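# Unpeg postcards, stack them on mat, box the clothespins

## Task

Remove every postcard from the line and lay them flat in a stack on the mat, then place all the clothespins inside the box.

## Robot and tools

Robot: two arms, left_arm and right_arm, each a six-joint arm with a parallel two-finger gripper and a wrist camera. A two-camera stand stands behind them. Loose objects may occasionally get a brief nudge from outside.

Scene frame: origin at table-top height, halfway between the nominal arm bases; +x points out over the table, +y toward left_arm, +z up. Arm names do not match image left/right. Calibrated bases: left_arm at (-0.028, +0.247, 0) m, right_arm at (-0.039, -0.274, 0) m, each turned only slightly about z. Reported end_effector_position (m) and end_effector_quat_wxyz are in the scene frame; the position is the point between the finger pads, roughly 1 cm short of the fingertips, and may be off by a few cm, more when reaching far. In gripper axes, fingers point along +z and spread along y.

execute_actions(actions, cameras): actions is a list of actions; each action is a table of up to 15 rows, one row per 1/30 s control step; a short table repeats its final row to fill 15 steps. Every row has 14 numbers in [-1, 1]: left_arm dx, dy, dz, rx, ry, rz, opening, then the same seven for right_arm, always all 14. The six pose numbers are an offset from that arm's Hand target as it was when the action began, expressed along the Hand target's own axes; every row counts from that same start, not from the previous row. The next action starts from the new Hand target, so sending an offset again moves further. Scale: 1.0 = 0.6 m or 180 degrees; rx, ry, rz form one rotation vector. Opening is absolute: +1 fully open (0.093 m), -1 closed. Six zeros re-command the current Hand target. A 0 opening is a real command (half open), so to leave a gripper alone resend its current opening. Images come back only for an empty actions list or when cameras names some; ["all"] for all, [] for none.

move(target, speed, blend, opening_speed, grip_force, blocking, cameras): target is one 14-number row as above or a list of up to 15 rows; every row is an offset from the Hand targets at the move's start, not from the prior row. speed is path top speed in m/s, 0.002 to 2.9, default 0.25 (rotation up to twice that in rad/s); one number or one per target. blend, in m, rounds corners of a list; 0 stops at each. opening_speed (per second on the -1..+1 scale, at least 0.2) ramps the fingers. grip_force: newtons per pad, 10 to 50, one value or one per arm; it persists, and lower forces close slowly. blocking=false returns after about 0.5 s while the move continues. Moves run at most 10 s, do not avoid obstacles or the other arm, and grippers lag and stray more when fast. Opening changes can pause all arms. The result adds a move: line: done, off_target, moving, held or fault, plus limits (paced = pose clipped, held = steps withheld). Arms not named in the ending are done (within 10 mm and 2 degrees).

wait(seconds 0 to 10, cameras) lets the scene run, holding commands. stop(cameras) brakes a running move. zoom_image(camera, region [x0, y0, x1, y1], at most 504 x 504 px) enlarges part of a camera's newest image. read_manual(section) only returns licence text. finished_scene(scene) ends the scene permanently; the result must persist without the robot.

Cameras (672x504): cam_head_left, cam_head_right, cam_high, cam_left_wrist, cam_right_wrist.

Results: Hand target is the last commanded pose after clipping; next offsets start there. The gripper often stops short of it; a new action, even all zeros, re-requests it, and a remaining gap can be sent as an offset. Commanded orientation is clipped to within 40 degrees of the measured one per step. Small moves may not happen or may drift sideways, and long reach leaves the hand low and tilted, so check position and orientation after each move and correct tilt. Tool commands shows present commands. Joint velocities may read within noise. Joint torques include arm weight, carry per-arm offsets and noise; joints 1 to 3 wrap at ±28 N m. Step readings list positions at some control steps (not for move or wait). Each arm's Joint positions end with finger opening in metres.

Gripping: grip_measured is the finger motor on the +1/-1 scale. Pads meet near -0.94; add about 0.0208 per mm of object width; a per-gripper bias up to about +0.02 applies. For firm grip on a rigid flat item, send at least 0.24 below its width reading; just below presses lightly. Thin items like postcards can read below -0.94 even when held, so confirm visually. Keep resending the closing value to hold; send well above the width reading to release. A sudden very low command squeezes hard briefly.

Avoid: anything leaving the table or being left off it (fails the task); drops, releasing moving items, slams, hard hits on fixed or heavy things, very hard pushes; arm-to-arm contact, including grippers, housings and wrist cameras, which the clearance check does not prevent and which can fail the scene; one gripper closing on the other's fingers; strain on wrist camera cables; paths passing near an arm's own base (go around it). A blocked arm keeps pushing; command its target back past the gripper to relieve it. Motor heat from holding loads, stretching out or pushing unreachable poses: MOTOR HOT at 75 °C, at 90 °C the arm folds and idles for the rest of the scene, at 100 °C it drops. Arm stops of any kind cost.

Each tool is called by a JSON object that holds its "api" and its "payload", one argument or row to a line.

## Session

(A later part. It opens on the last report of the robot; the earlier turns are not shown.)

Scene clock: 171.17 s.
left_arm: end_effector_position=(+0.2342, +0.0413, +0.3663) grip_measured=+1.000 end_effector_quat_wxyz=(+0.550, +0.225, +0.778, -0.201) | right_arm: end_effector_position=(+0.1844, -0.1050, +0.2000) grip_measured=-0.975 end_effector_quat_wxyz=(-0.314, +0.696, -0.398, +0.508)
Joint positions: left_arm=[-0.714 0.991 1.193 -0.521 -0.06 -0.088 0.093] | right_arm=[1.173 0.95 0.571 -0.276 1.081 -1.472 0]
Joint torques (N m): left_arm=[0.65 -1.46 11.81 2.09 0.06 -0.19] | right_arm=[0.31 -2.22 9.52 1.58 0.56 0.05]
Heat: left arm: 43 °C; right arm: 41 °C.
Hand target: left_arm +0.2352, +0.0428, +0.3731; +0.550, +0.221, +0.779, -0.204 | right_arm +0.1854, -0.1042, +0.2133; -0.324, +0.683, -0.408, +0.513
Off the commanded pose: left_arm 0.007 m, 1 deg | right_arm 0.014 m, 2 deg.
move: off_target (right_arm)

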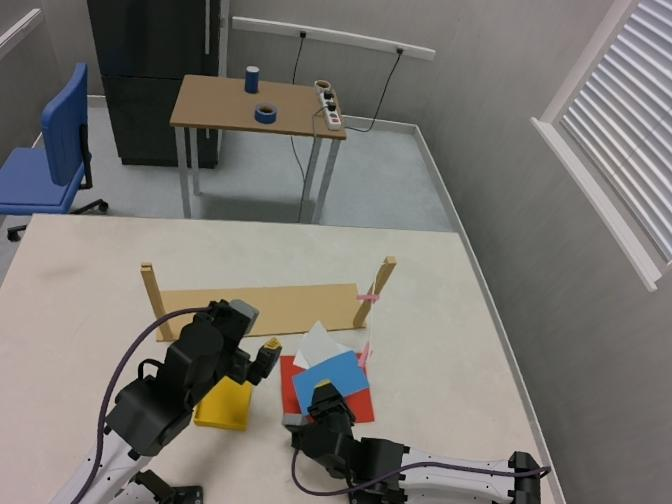

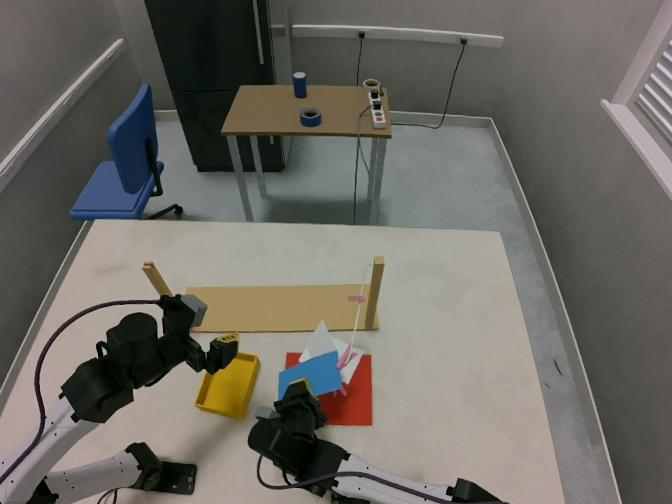

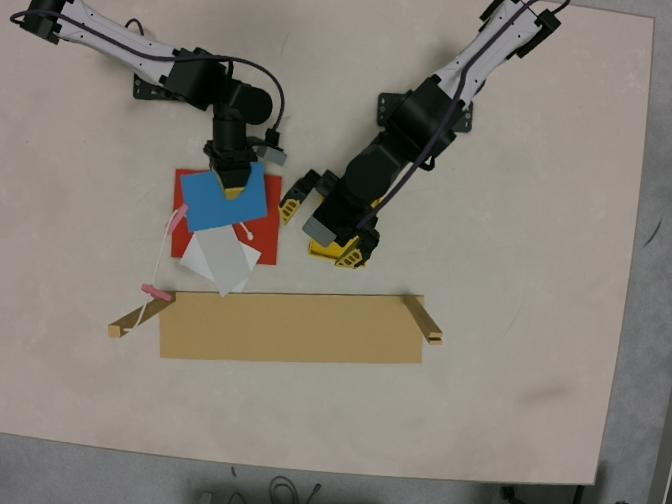

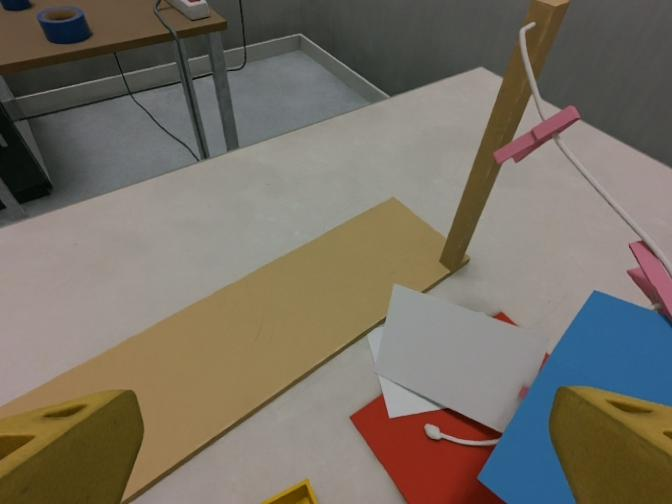

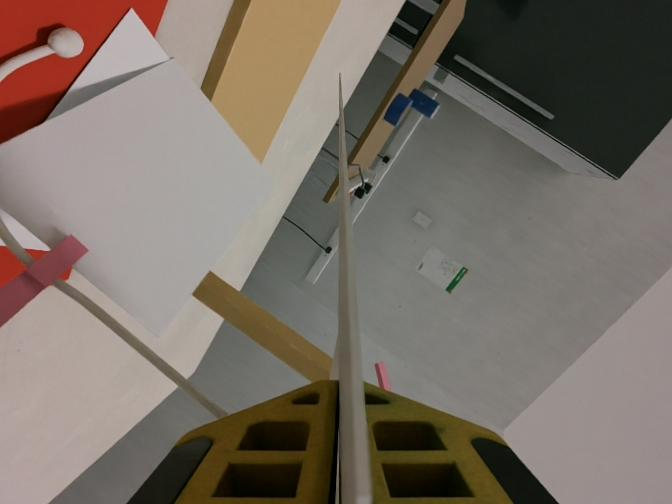

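{"api": "move", "payload": {
  "target": [
    [0.043,0.273,-0.187,0,0,0,1,0,0,0,0,0,0,-1],
    [0.043,0.273,-0.187,0,0,0,1,-0.13,-0.042,-0.077,0,0,0,-1]
  ],
  "speed": 0.12,
  "cameras": ["all"]
}}

Scene clock: 178.87 s.
left_arm: end_effector_position=(+0.2360, +0.2428, +0.3652) grip_measured=+1.000 end_effector_quat_wxyz=(+0.548, +0.218, +0.782, -0.203) | right_arm: end_effector_position=(+0.1351, -0.0281, +0.2047) grip_measured=-0.975 end_effector_quat_wxyz=(-0.317, +0.691, -0.406, +0.506)
Joint positions: left_arm=[0.568 1.055 1.341 -1.047 1.094 0.62 0.093] | right_arm=[1.484 1.396 0.959 -0.86 1.27 -0.765 0]
Joint torques (N m): left_arm=[0.75 -1.22 10.43 1.35 0.59 0.07] | right_arm=[0.23 -4.01 8.44 0.76 0.83 0.01]
Heat: left arm: 43 °C; right arm: 39 °C.
Hand target: left_arm +0.2346, +0.2430, +0.3712; +0.550, +0.221, +0.779, -0.204 | right_arm +0.1354, -0.0244, +0.2132; -0.324, +0.683, -0.407, +0.513
Off the commanded pose: left_arm 0.006 m, 1 deg | right_arm 0.009 m, 1 deg.
move: done

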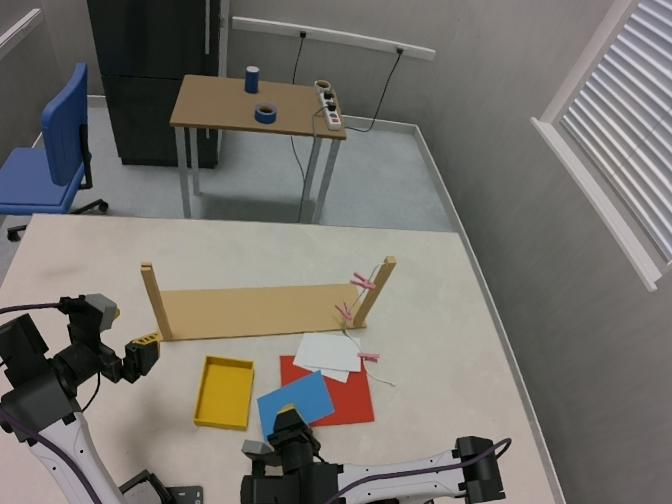

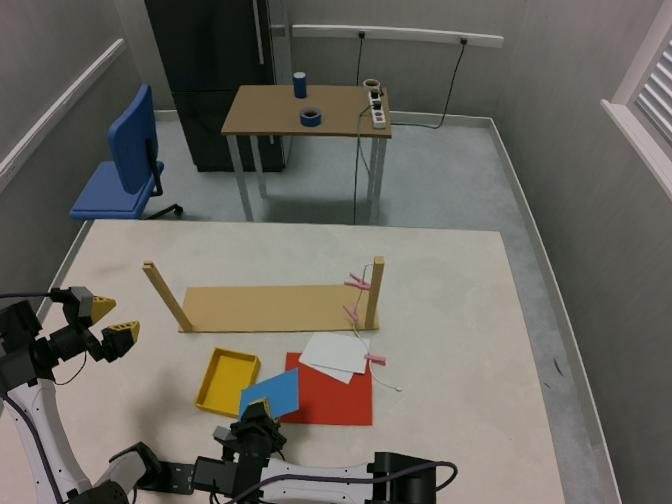

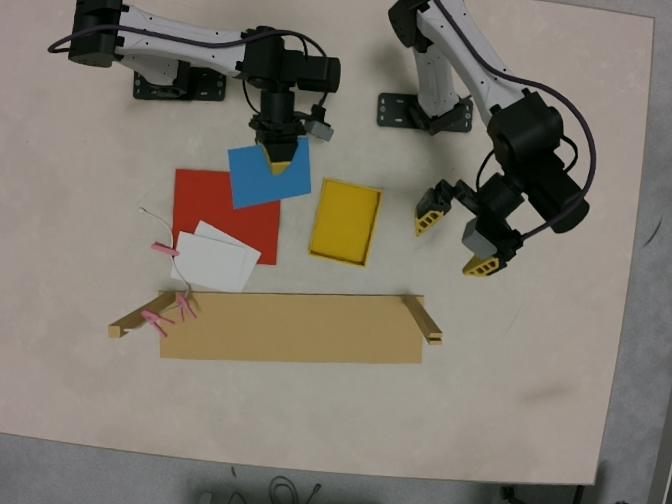

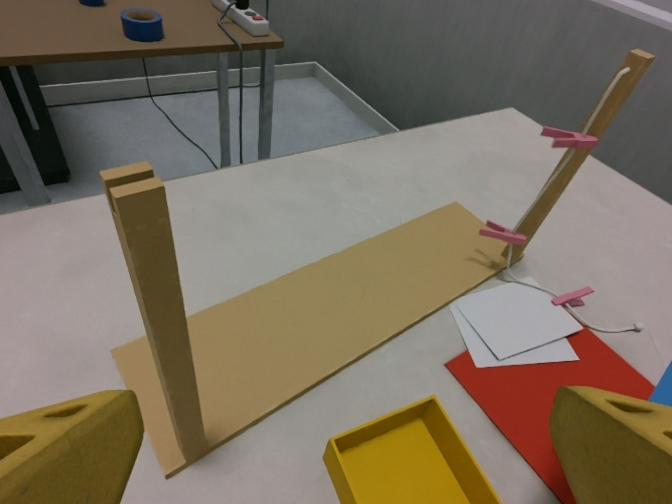

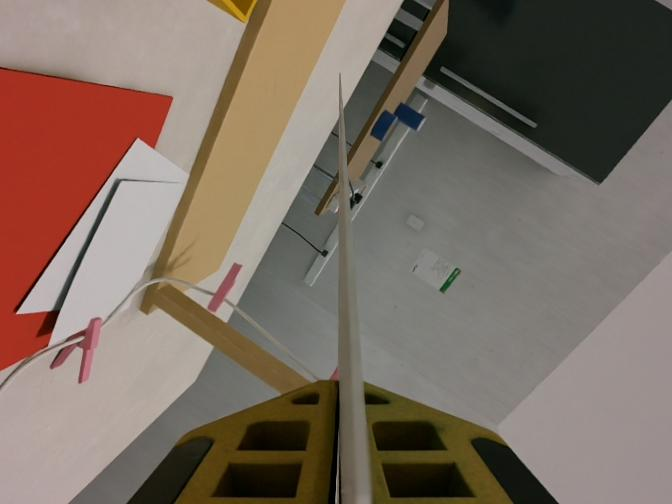

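{"api": "move", "payload": {
  "target": [
    [0,0,0,0,0,0,1,0.1,0.07,0.16,-0.083,0,0,-1],
    [0,0,0,0,0,0,1,0.092,0.27,0.214,-0.083,0,0,-1]
  ],
  "speed": 0.15,
  "cameras": ["all"]
}}

Scene clock: 186.53 s.
left_arm: end_effector_position=(+0.2360, +0.2428, +0.3652) grip_measured=+1.000 end_effector_quat_wxyz=(+0.548, +0.218, +0.782, -0.203) | right_arm: end_effector_position=(+0.2296, -0.1455, +0.0661) grip_measured=-0.975 end_effector_quat_wxyz=(-0.228, +0.718, -0.471, +0.459)
Joint positions: left_arm=[0.568 1.055 1.341 -1.047 1.094 0.62 0.093] | right_arm=[0.843 1.308 0.326 0.203 0.83 -1.47 0]
Joint torques (N m): left_arm=[0.62 -1.21 10.61 1.35 0.59 0.06] | right_arm=[-0.59 -2.82 5.07 1.75 0.12 -0.05]
Heat: left arm: 44 °C; right arm: 39 °C.
Hand target: left_arm +0.2346, +0.2430, +0.3712; +0.550, +0.221, +0.779, -0.204 | right_arm +0.2307, -0.1445, +0.0641; -0.233, +0.719, -0.471, +0.455
Off the commanded pose: left_arm 0.006 m, 1 deg | right_arm 0.003 m, 1 deg.
move: done

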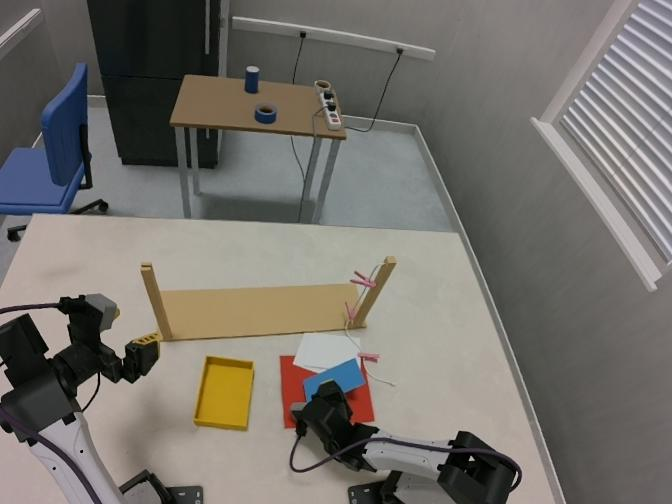

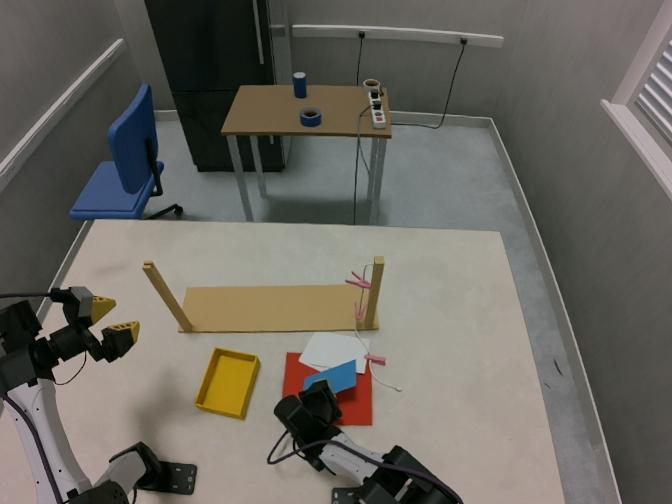

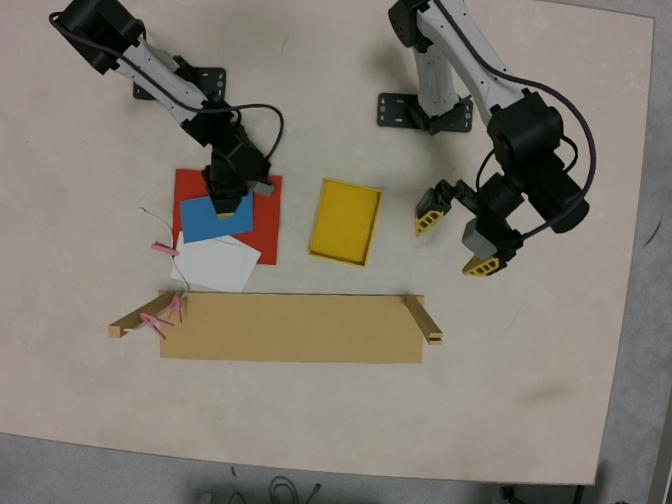

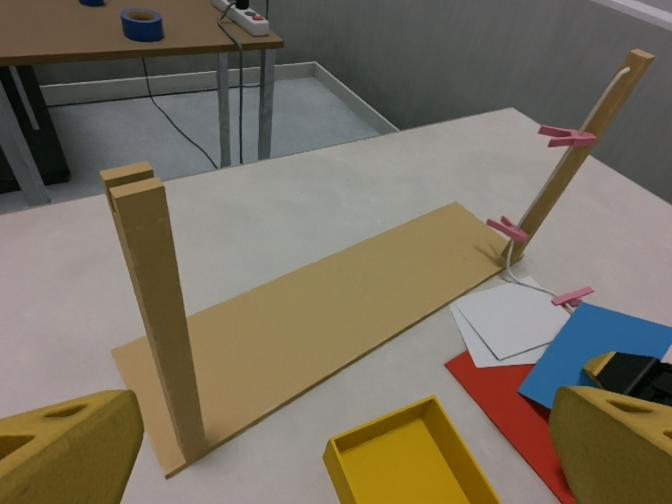

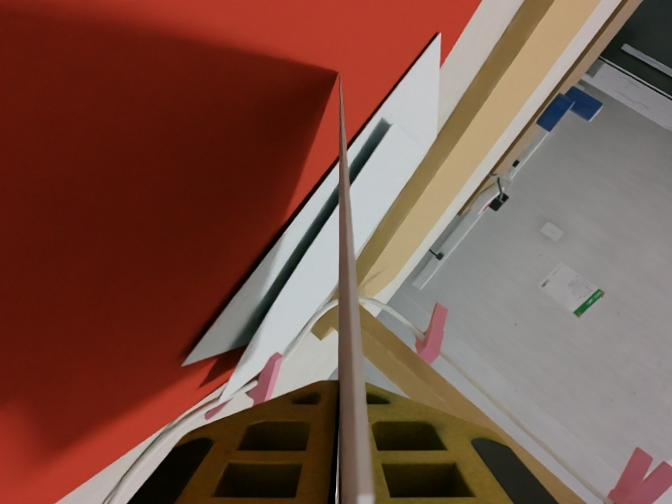

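{"api": "move", "payload": {
  "target": [
    [0,0,0,0,0,0,1,0,0.038,0.0,0,0,0,-1],
    [0,0,0,0,0,0,1,0,0.038,0.0,0,0,0,-0.6]
  ],
  "opening_speed": 0.5,
  "speed": 0.08
}}

{"api": "move", "payload": {
  "target": [0,0,0,0,0,0,1,0,-0.0,-0.2,0,0,0,-0.6],
  "speed": 0.1,
  "cameras": ["all"]
}}

{"api": "zoom_image", "payload": {
  "camera": "cam_high",
  "region": [120, 160, 300, 350]
}}

{"api": "zoom_image", "payload": {
  "camera": "cam_left_wrist",
  "region": [420, 200, 672, 420]
}}

Scene clock: 192.57 s.
left_arm: end_effector_position=(+0.2360, +0.2428, +0.3652) grip_measured=+1.000 end_effector_quat_wxyz=(+0.548, +0.218, +0.782, -0.203) | right_arm: end_effector_position=(+0.2217, -0.1549, +0.0514) grip_measured=-0.603 end_effector_quat_wxyz=(-0.236, +0.714, -0.473, +0.460)
Joint positions: left_arm=[0.568 1.055 1.341 -1.047 1.094 0.62 0.093] | right_arm=[0.843 1.323 0.239 0.322 0.83 -1.468 0.016]
Joint torques (N m): left_arm=[0.7 -1.06 10.66 1.28 0.6 0.02] | right_arm=[0.05 -2.32 4.71 1.63 0.17 0]
Heat: left arm: 44 °C; right arm: 39 °C.
Hand target: left_arm +0.2346, +0.2430, +0.3712; +0.550, +0.221, +0.779, -0.204 | right_arm +0.2201, -0.1547, +0.0467; -0.232, +0.719, -0.471, +0.455
Off the commanded pose: left_arm 0.006 m, 1 deg | right_arm 0.005 m, 1 deg.
move: done

Scene clock: 195.00 s.
left_arm: end_effector_position=(+0.2360, +0.2428, +0.3652) grip_measured=+1.000 end_effector_quat_wxyz=(+0.548, +0.218, +0.782, -0.203) | right_arm: end_effector_position=(+0.1146, -0.1488, +0.0971) grip_measured=-0.603 end_effector_quat_wxyz=(-0.224, +0.724, -0.471, +0.452)
Joint positions: left_arm=[0.568 1.055 1.341 -1.047 1.094 0.62 0.093] | right_arm=[1.481 1.186 0.517 -1.007 1.055 -0.414 0.016]
Joint torques (N m): left_arm=[0.61 -1.13 10.36 1.32 0.61 0.07] | right_arm=[0.42 -1.7 7.31 0.15 0.7 0.02]
Heat: left arm: 44 °C; right arm: 39 °C.
Hand target: left_arm +0.2346, +0.2430, +0.3712; +0.550, +0.221, +0.779, -0.204 | right_arm +0.1152, -0.1435, +0.1038; -0.232, +0.719, -0.471, +0.455
Off the commanded pose: left_arm 0.006 m, 1 deg | right_arm 0.009 m, 1 deg.
move: done

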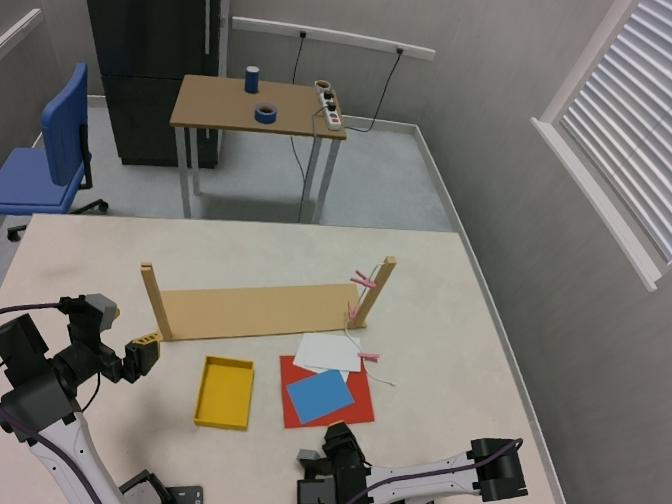

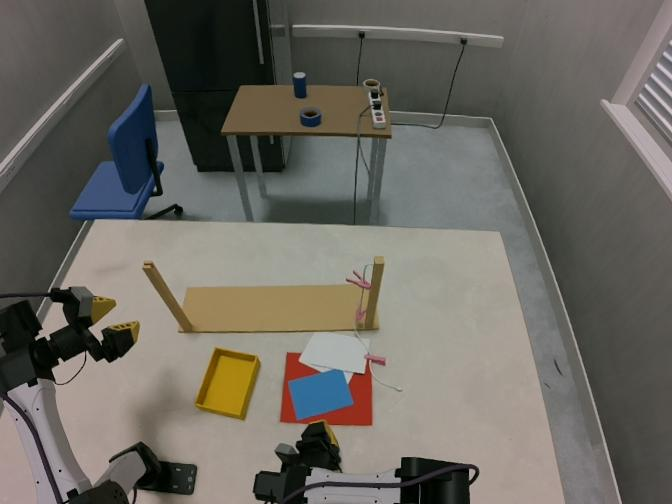

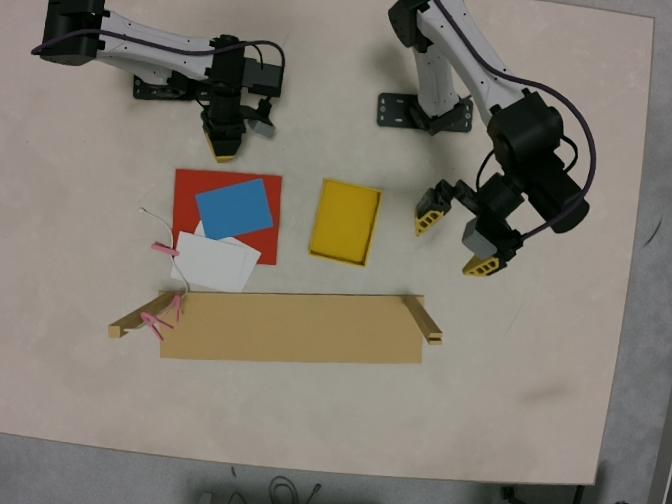

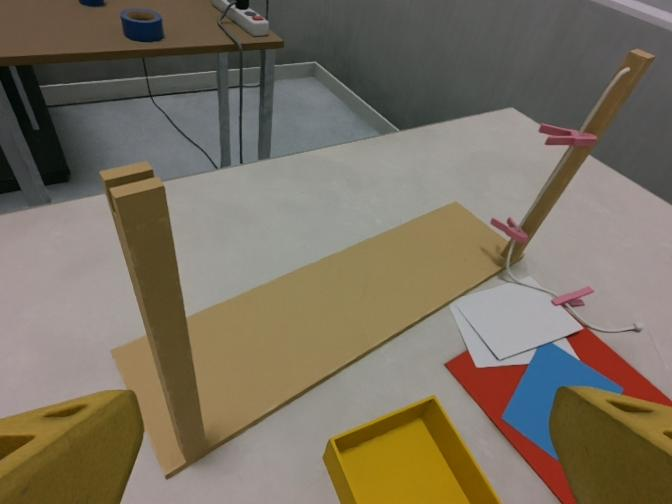

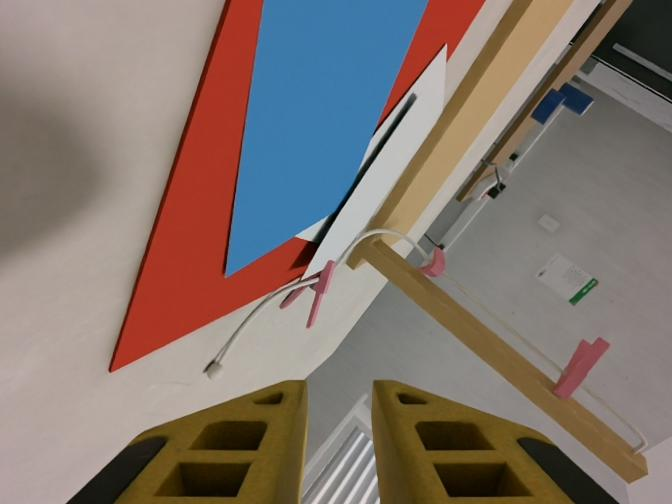

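Scaled by 2.653.

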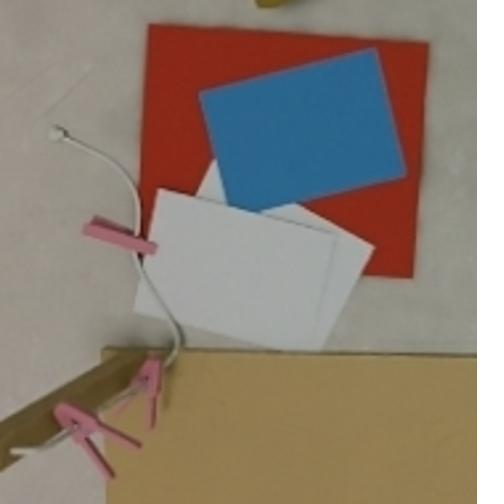

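Scaled by 2.000.

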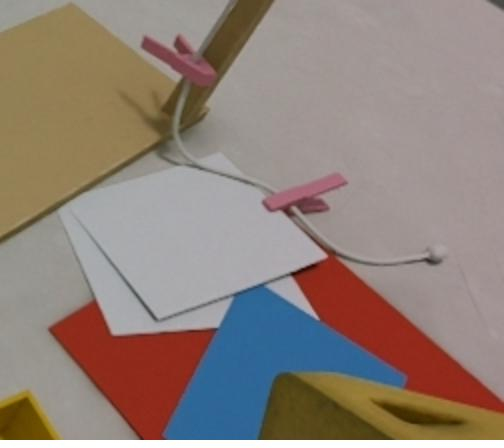

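{"api": "move", "payload": {
  "target": [
    [0,0,0,0,0,0,1,0.06,-0.2,0,-0.111,0.048,0.306,-1],
    [0,0,0,0,0,0,1,0.119,-0.18,0.2,-0.222,0.096,0.613,-1]
  ],
  "speed": 0.2,
  "cameras": ["cam_high","cam_right_wrist"]
}}

Scene clock: 207.27 s.
left_arm: end_effector_position=(+0.2360, +0.2428, +0.3652) grip_measured=+1.000 end_effector_quat_wxyz=(+0.548, +0.218, +0.782, -0.203) | right_arm: end_effector_position=(+0.2712, -0.1750, +0.1533) grip_measured=-0.976 end_effector_quat_wxyz=(+0.201, -0.007, +0.979, -0.014)
Joint positions: left_arm=[0.568 1.055 1.341 -1.047 1.094 0.62 0.093] | right_arm=[0.368 1.442 1.208 -0.969 0.178 0.352 0]
Joint torques (N m): left_arm=[0.58 -1.18 10.54 1.31 0.62 0.04] | right_arm=[-0.36 -4.75 8.5 1.29 -0.13 0.06]
Heat: left arm: 44 °C; right arm: 38 °C.
Hand target: left_arm +0.2346, +0.2430, +0.3712; +0.550, +0.221, +0.779, -0.204 | right_arm +0.2804, -0.1698, +0.1601; +0.215, -0.001, +0.977, +0.000
Off the commanded pose: left_arm 0.006 m, 1 deg | right_arm 0.013 m, 2 deg.
move: off_target (right_arm)
Images, in order (width x height): cam_high 672x504, cam_right_wrist 672x504.

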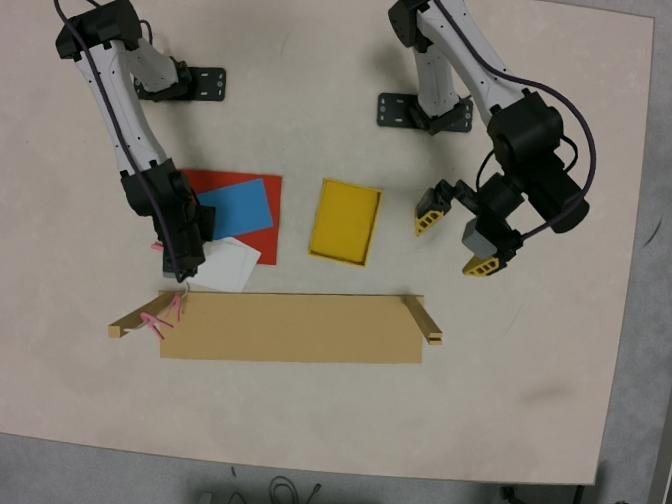

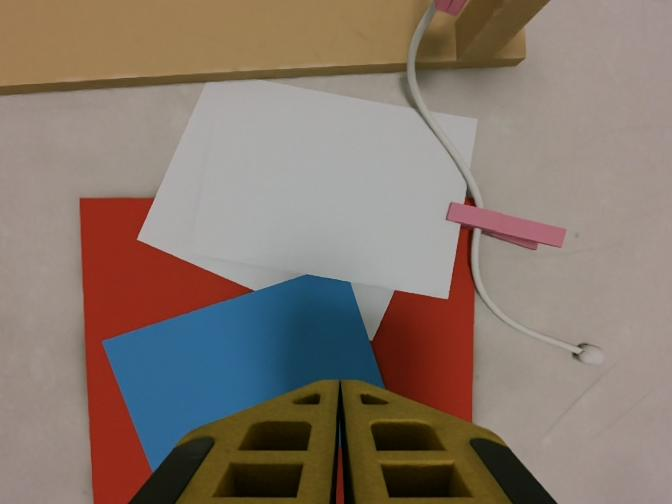

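{"api": "move", "payload": {
  "target": [
    [0,0,0,0,0,0,1,-0.028,-0.008,0.197,0,0,0,-1],
    [0,0,0,0,0,0,1,0.007,-0.008,0.272,0,0,0,-1]
  ],
  "speed": [0.15,0.05],
  "cameras": ["cam_high","cam_right_wrist"]
}}

Scene clock: 220.20 s.
left_arm: end_effector_position=(+0.2360, +0.2428, +0.3652) grip_measured=+1.000 end_effector_quat_wxyz=(+0.548, +0.218, +0.782, -0.203) | right_arm: end_effector_position=(+0.3440, -0.1759, +0.0207) grip_measured=-0.976 end_effector_quat_wxyz=(+0.218, +0.001, +0.976, -0.006)
Joint positions: left_arm=[0.568 1.055 1.341 -1.047 1.094 0.62 0.093] | right_arm=[0.279 1.804 1.023 -0.372 0.142 0.282 0]
Joint torques (N m): left_arm=[0.66 -1.09 10.61 1.29 0.6 0.04] | right_arm=[-0.38 -5.65 4.92 1.51 -0.13 -0.11]
Heat: left arm: 44 °C; right arm: 38 °C.
Hand target: left_arm +0.2346, +0.2430, +0.3712; +0.550, +0.221, +0.779, -0.204 | right_arm +0.3453, -0.1745, +0.0102; +0.215, -0.001, +0.977, +0.000
Off the commanded pose: left_arm 0.006 m, 1 deg | right_arm 0.011 m, 1 deg.
move: off_target (right_arm)
Images, in order (width x height): cam_high 672x504, cam_right_wrist 672x504.

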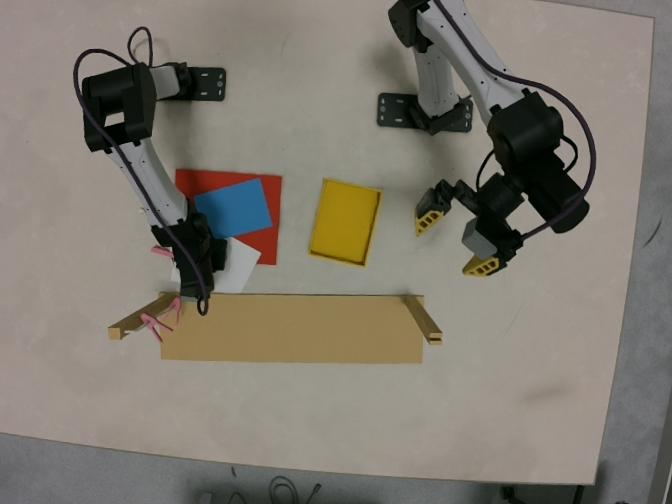

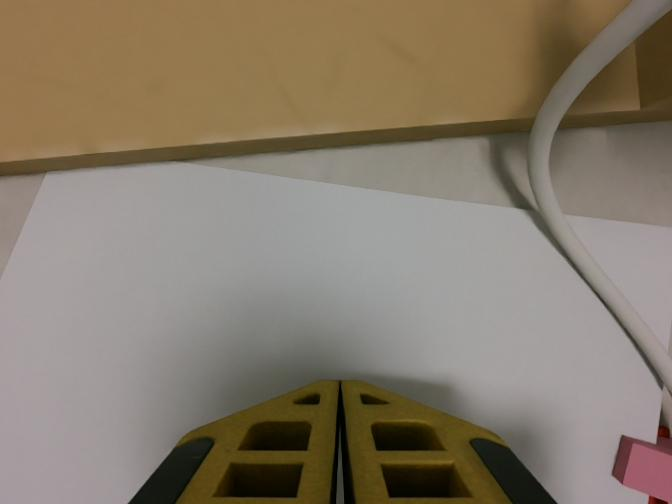

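{"api": "move", "payload": {
  "target": [
    [0,0,0,0,0,0,1,0.008,0,0.018,0,0,0,-1],
    [0,0,0,0,0,0,1,0.145,0.033,-0.045,0,0,0,-1]
  ],
  "speed": 0.05,
  "cameras": ["cam_high","cam_right_wrist","cam_left_wrist"]
}}

Scene clock: 225.70 s.
left_arm: end_effector_position=(+0.2360, +0.2428, +0.3652) grip_measured=+1.000 end_effector_quat_wxyz=(+0.548, +0.218, +0.782, -0.203) | right_arm: end_effector_position=(+0.2855, -0.1465, +0.0193) grip_measured=-0.976 end_effector_quat_wxyz=(+0.273, +0.008, +0.962, +0.018)
Joint positions: left_arm=[0.568 1.055 1.341 -1.047 1.094 0.62 0.093] | right_arm=[0.446 1.599 0.719 -0.177 0.217 0.437 0]
Joint torques (N m): left_arm=[0.83 -1.03 10.4 1.33 0.62 0.06] | right_arm=[0.64 -5.63 3.08 0.53 -0.11 -0.02]
Heat: left arm: 44 °C; right arm: 38 °C.
Hand target: left_arm +0.2346, +0.2430, +0.3712; +0.550, +0.221, +0.779, -0.204 | right_arm +0.2550, -0.1549, -0.0018; +0.215, -0.001, +0.977, +0.000
Off the commanded pose: left_arm 0.006 m, 1 deg | right_arm 0.038 m, 7 deg.
move: off_target (right_arm)
Images, in order (width x height): cam_high 672x504, cam_left_wrist 672x504, cam_right_wrist 672x504.

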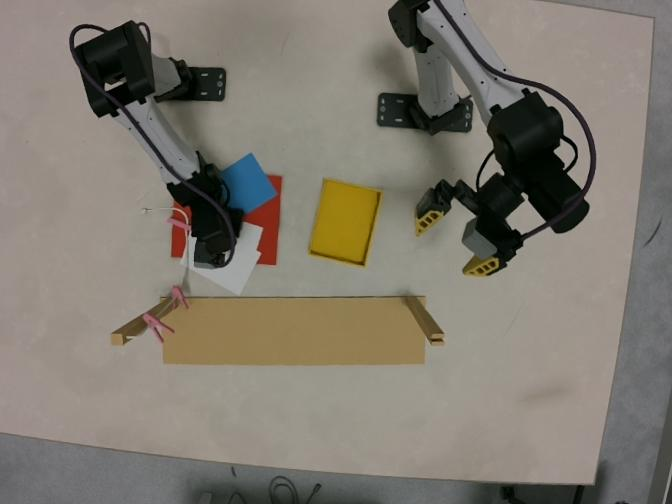

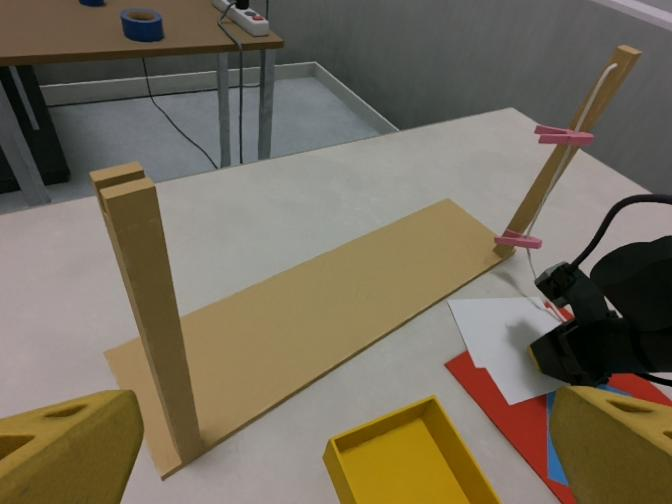

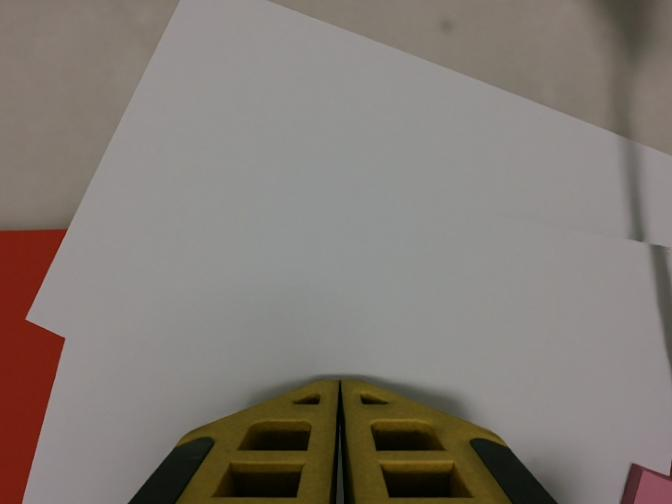

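{"api": "move", "payload": {
  "target": [0,0,0,0,0,0,1,-0.12,0,-0.26,0,0,0,-1],
  "speed": 0.1,
  "cameras": ["cam_high","cam_right_wrist","cam_left_wrist"]
}}

Scene clock: 230.57 s.
left_arm: end_effector_position=(+0.2360, +0.2428, +0.3652) grip_measured=+1.000 end_effector_quat_wxyz=(+0.548, +0.218, +0.782, -0.203) | right_arm: end_effector_position=(+0.2536, -0.1601, +0.1557) grip_measured=-0.976 end_effector_quat_wxyz=(+0.200, -0.003, +0.980, -0.017)
Joint positions: left_arm=[0.568 1.055 1.341 -1.047 1.094 0.62 0.093] | right_arm=[0.451 1.415 1.198 -1.007 0.212 0.44 0]
Joint torques (N m): left_arm=[0.76 -1.09 10.56 1.33 0.63 0.07] | right_arm=[0.4 -6.94 8.59 1.03 -0.06 0.03]
Heat: left arm: 44 °C; right arm: 38 °C.
Hand target: left_arm +0.2346, +0.2430, +0.3712; +0.550, +0.221, +0.779, -0.204 | right_arm +0.2546, -0.1548, +0.1700; +0.215, -0.001, +0.977, +0.000
Off the commanded pose: left_arm 0.006 m, 1 deg | right_arm 0.015 m, 3 deg.
move: off_target (right_arm)
Images, in order (width x height): cam_high 672x504, cam_left_wrist 672x504, cam_right_wrist 672x504.

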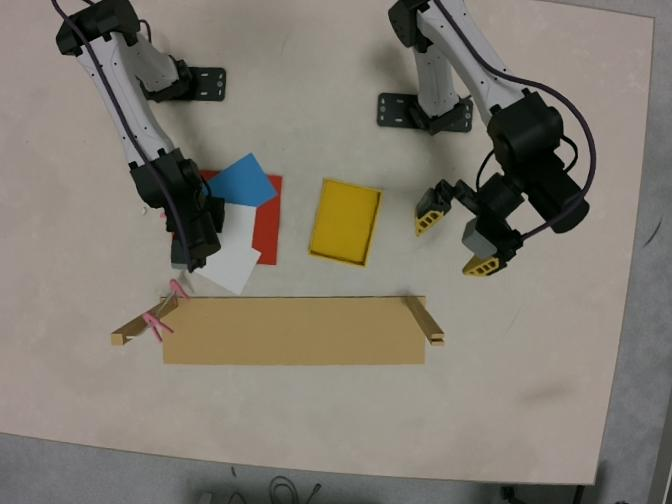

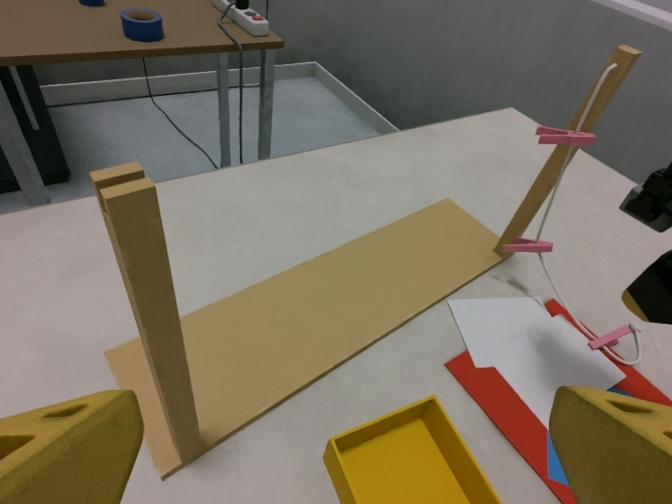

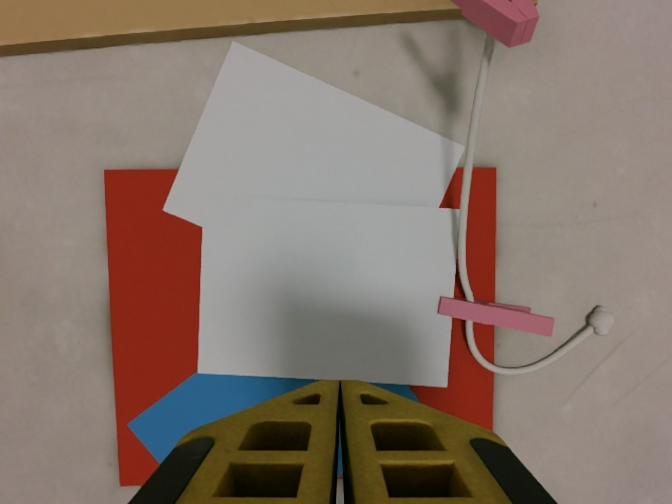

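{"api": "move", "payload": {
  "target": [
    [0,0,0,0,0,0,1,-0.113,0.008,0.273,0,0,0,-1],
    [0,0,0,0,0,0,1,-0.08,0.008,0.343,0,0,0,-1],
    [0,0,0,0,0,0,1,0.057,0.008,0.28,0,0,0,-1]
  ],
  "speed": [0.15,0.06,0.05]
}}

{"api": "move", "payload": {
  "target": [0,0,0,0,0,0,1,-0.12,0,-0.26,0,0,0,-1],
  "speed": 0.1,
  "cameras": ["cam_high","cam_right_wrist","cam_left_wrist"]
}}

Scene clock: 244.80 s.
left_arm: end_effector_position=(+0.2360, +0.2428, +0.3652) grip_measured=+1.000 end_effector_quat_wxyz=(+0.548, +0.218, +0.782, -0.203) | right_arm: end_effector_position=(+0.3198, -0.1443, +0.0197) grip_measured=-0.976 end_effector_quat_wxyz=(+0.261, +0.005, +0.965, +0.013)
Joint positions: left_arm=[0.568 1.055 1.341 -1.047 1.094 0.62 0.093] | right_arm=[0.398 1.722 0.873 -0.225 0.192 0.392 0]
Joint torques (N m): left_arm=[0.76 -1.1 10.44 1.33 0.58 0.08] | right_arm=[0.61 -7.04 3.3 0.68 -0.05 0.04]
Heat: left arm: 45 °C; right arm: 38 °C.
Hand target: left_arm +0.2346, +0.2430, +0.3712; +0.550, +0.221, +0.779, -0.204 | right_arm +0.2943, -0.1500, +0.0031; +0.215, -0.001, +0.977, +0.000
Off the commanded pose: left_arm 0.006 m, 1 deg | right_arm 0.031 m, 6 deg.
move: off_target (right_arm)

Scene clock: 247.27 s.
left_arm: end_effector_position=(+0.2360, +0.2428, +0.3652) grip_measured=+1.000 end_effector_quat_wxyz=(+0.548, +0.218, +0.782, -0.203) | right_arm: end_effector_position=(+0.2931, -0.1557, +0.1589) grip_measured=-0.976 end_effector_quat_wxyz=(+0.198, -0.002, +0.980, -0.016)
Joint positions: left_arm=[0.568 1.055 1.341 -1.047 1.094 0.62 0.093] | right_arm=[0.401 1.558 1.341 -1.001 0.192 0.394 0]
Joint torques (N m): left_arm=[0.46 -1.25 10.45 1.33 0.65 0.06] | right_arm=[0.55 -8.29 8.59 1.05 -0.06 0.03]
Heat: left arm: 45 °C; right arm: 38 °C.
Hand target: left_arm +0.2346, +0.2430, +0.3712; +0.550, +0.221, +0.779, -0.204 | right_arm +0.2941, -0.1499, +0.1750; +0.215, -0.001, +0.977, +0.000
Off the commanded pose: left_arm 0.006 m, 1 deg | right_arm 0.017 m, 3 deg.
move: off_target (right_arm)
Images, in order (width x height): cam_high 672x504, cam_left_wrist 672x504, cam_right_wrist 672x504.

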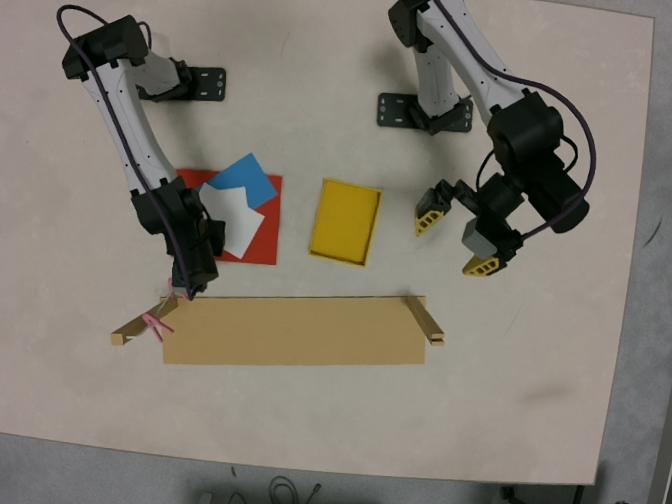

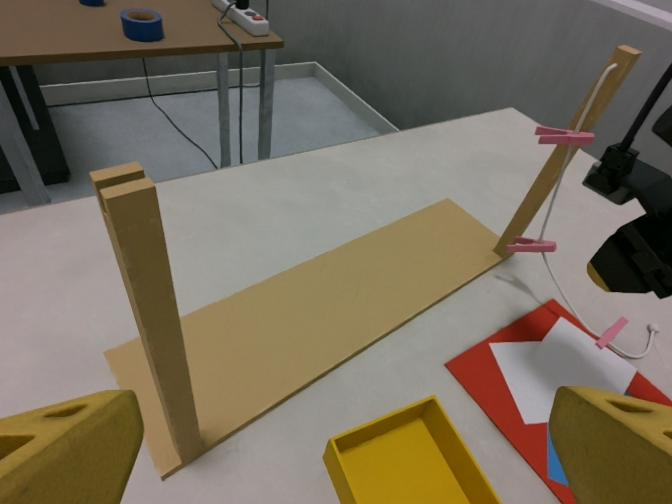

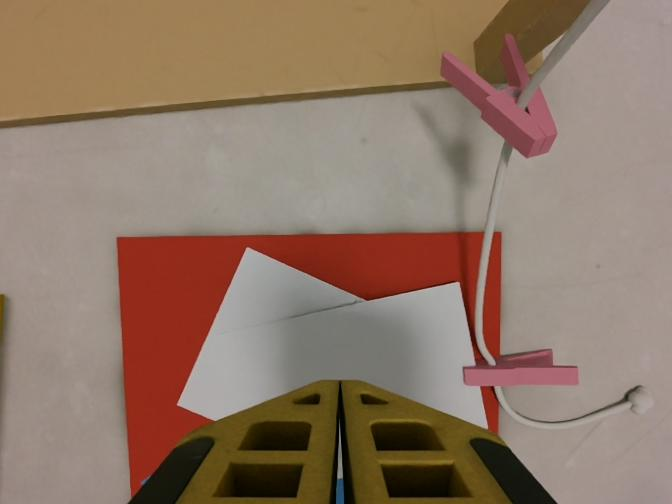

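{"api": "move", "payload": {
  "target": [0,0,0,0,0,0,1,0.098,-0.192,0.092,-0.087,0.087,-0.494,0],
  "speed": 0.2,
  "cameras": ["cam_high","cam_right_wrist","cam_left_wrist"]
}}

Scene clock: 257.20 s.
left_arm: end_effector_position=(+0.2360, +0.2428, +0.3652) grip_measured=+1.000 end_effector_quat_wxyz=(+0.548, +0.218, +0.782, -0.203) | right_arm: end_effector_position=(+0.2682, -0.2619, +0.1049) grip_measured=-0.002 end_effector_quat_wxyz=(-0.043, +0.705, -0.707, +0.036)
Joint positions: left_arm=[0.568 1.055 1.341 -1.047 1.094 0.62 0.093] | right_arm=[0.004 1.611 1.245 -1.093 -0.006 -1.533 0.045]
Joint torques (N m): left_arm=[0.69 -0.99 10.59 1.33 0.57 0.05] | right_arm=[-0.5 -5.53 5.53 0.47 -0.05 -0.17]
Heat: left arm: 45 °C; right arm: 39 °C.
Hand target: left_arm +0.2346, +0.2430, +0.3712; +0.550, +0.221, +0.779, -0.204 | right_arm +0.2642, -0.2653, +0.1003; -0.030, +0.707, -0.706, +0.031
Off the commanded pose: left_arm 0.006 m, 1 deg | right_arm 0.007 m, 2 deg.
move: done
Images, in order (width x height): cam_high 672x504, cam_left_wrist 672x504, cam_right_wrist 672x504.

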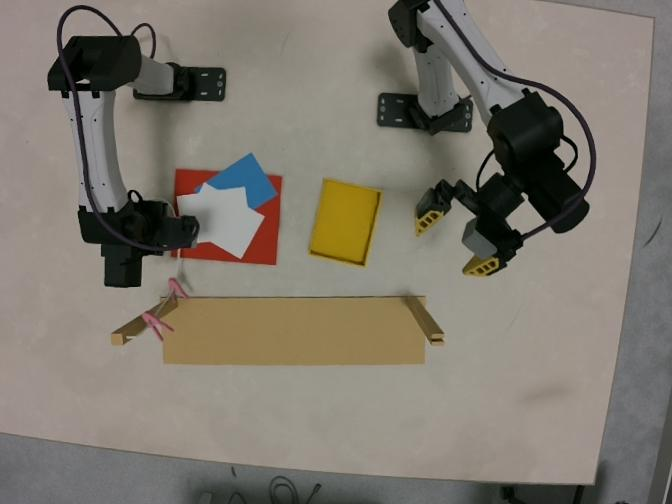

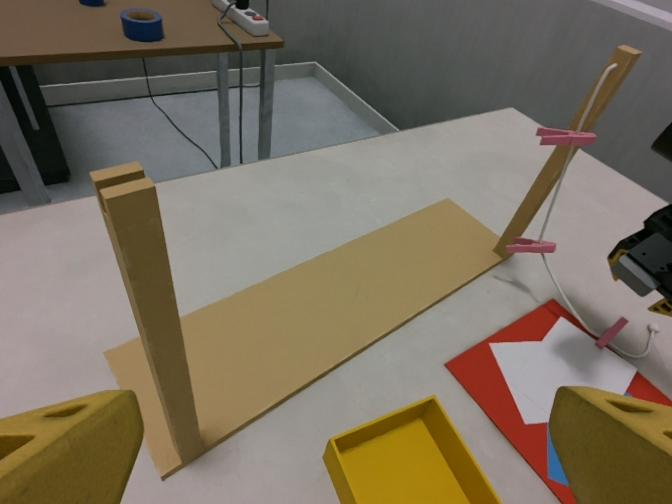

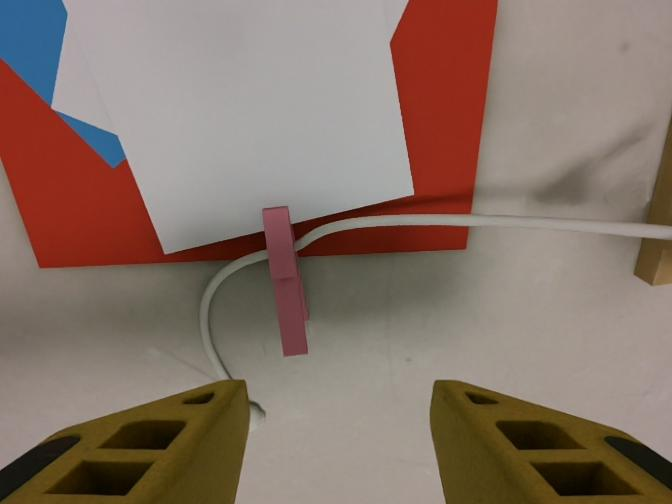

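{"api": "move", "payload": {
  "target": [
    [0,0,0,0,0,0,1,0.03,0.033,0.15,0,0,0,0],
    [0,0,0,0,0,0,1,0.03,0.033,0.15,0,0,0,-1]
  ],
  "speed": 0.1,
  "opening_speed": 1,
  "cameras": ["cam_right_wrist","cam_left_wrist"]
}}

Scene clock: 265.30 s.
left_arm: end_effector_position=(+0.2360, +0.2428, +0.3652) grip_measured=+1.000 end_effector_quat_wxyz=(+0.548, +0.218, +0.782, -0.203) | right_arm: end_effector_position=(+0.2428, -0.2825, +0.0135) grip_measured=-0.845 end_effector_quat_wxyz=(-0.018, +0.705, -0.708, +0.019)
Joint positions: left_arm=[0.568 1.055 1.341 -1.047 1.094 0.62 0.093] | right_arm=[-0.063 1.677 0.939 -0.78 -0.001 -1.598 0.005]
Joint torques (N m): left_arm=[0.58 -1.17 10.37 1.32 0.58 0.08] | right_arm=[-0.28 -5.14 4.78 0.88 -0.16 -0.13]
Heat: left arm: 45 °C; right arm: 39 °C.
Hand target: left_arm +0.2346, +0.2430, +0.3712; +0.550, +0.221, +0.779, -0.204 | right_arm +0.2521, -0.2832, +0.0089; -0.030, +0.707, -0.706, +0.030
Off the commanded pose: left_arm 0.006 m, 1 deg | right_arm 0.010 m, 2 deg.
move: done
Images, in order (width x height): cam_left_wrist 672x504, cam_right_wrist 672x504.

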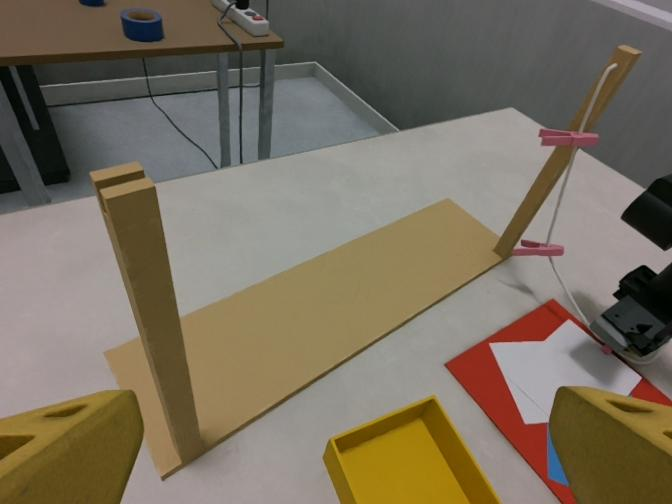

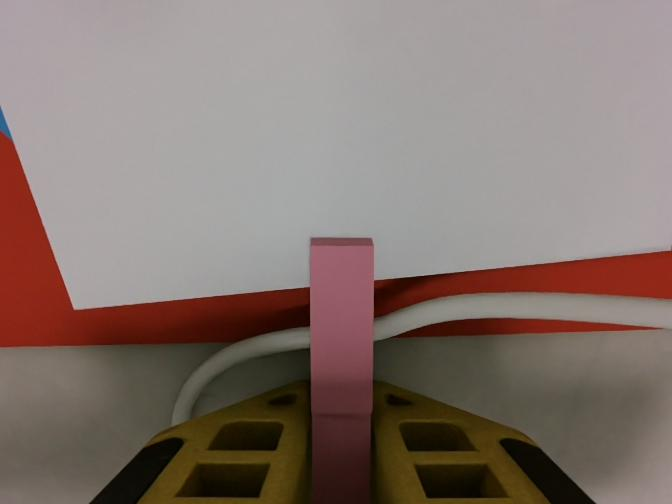

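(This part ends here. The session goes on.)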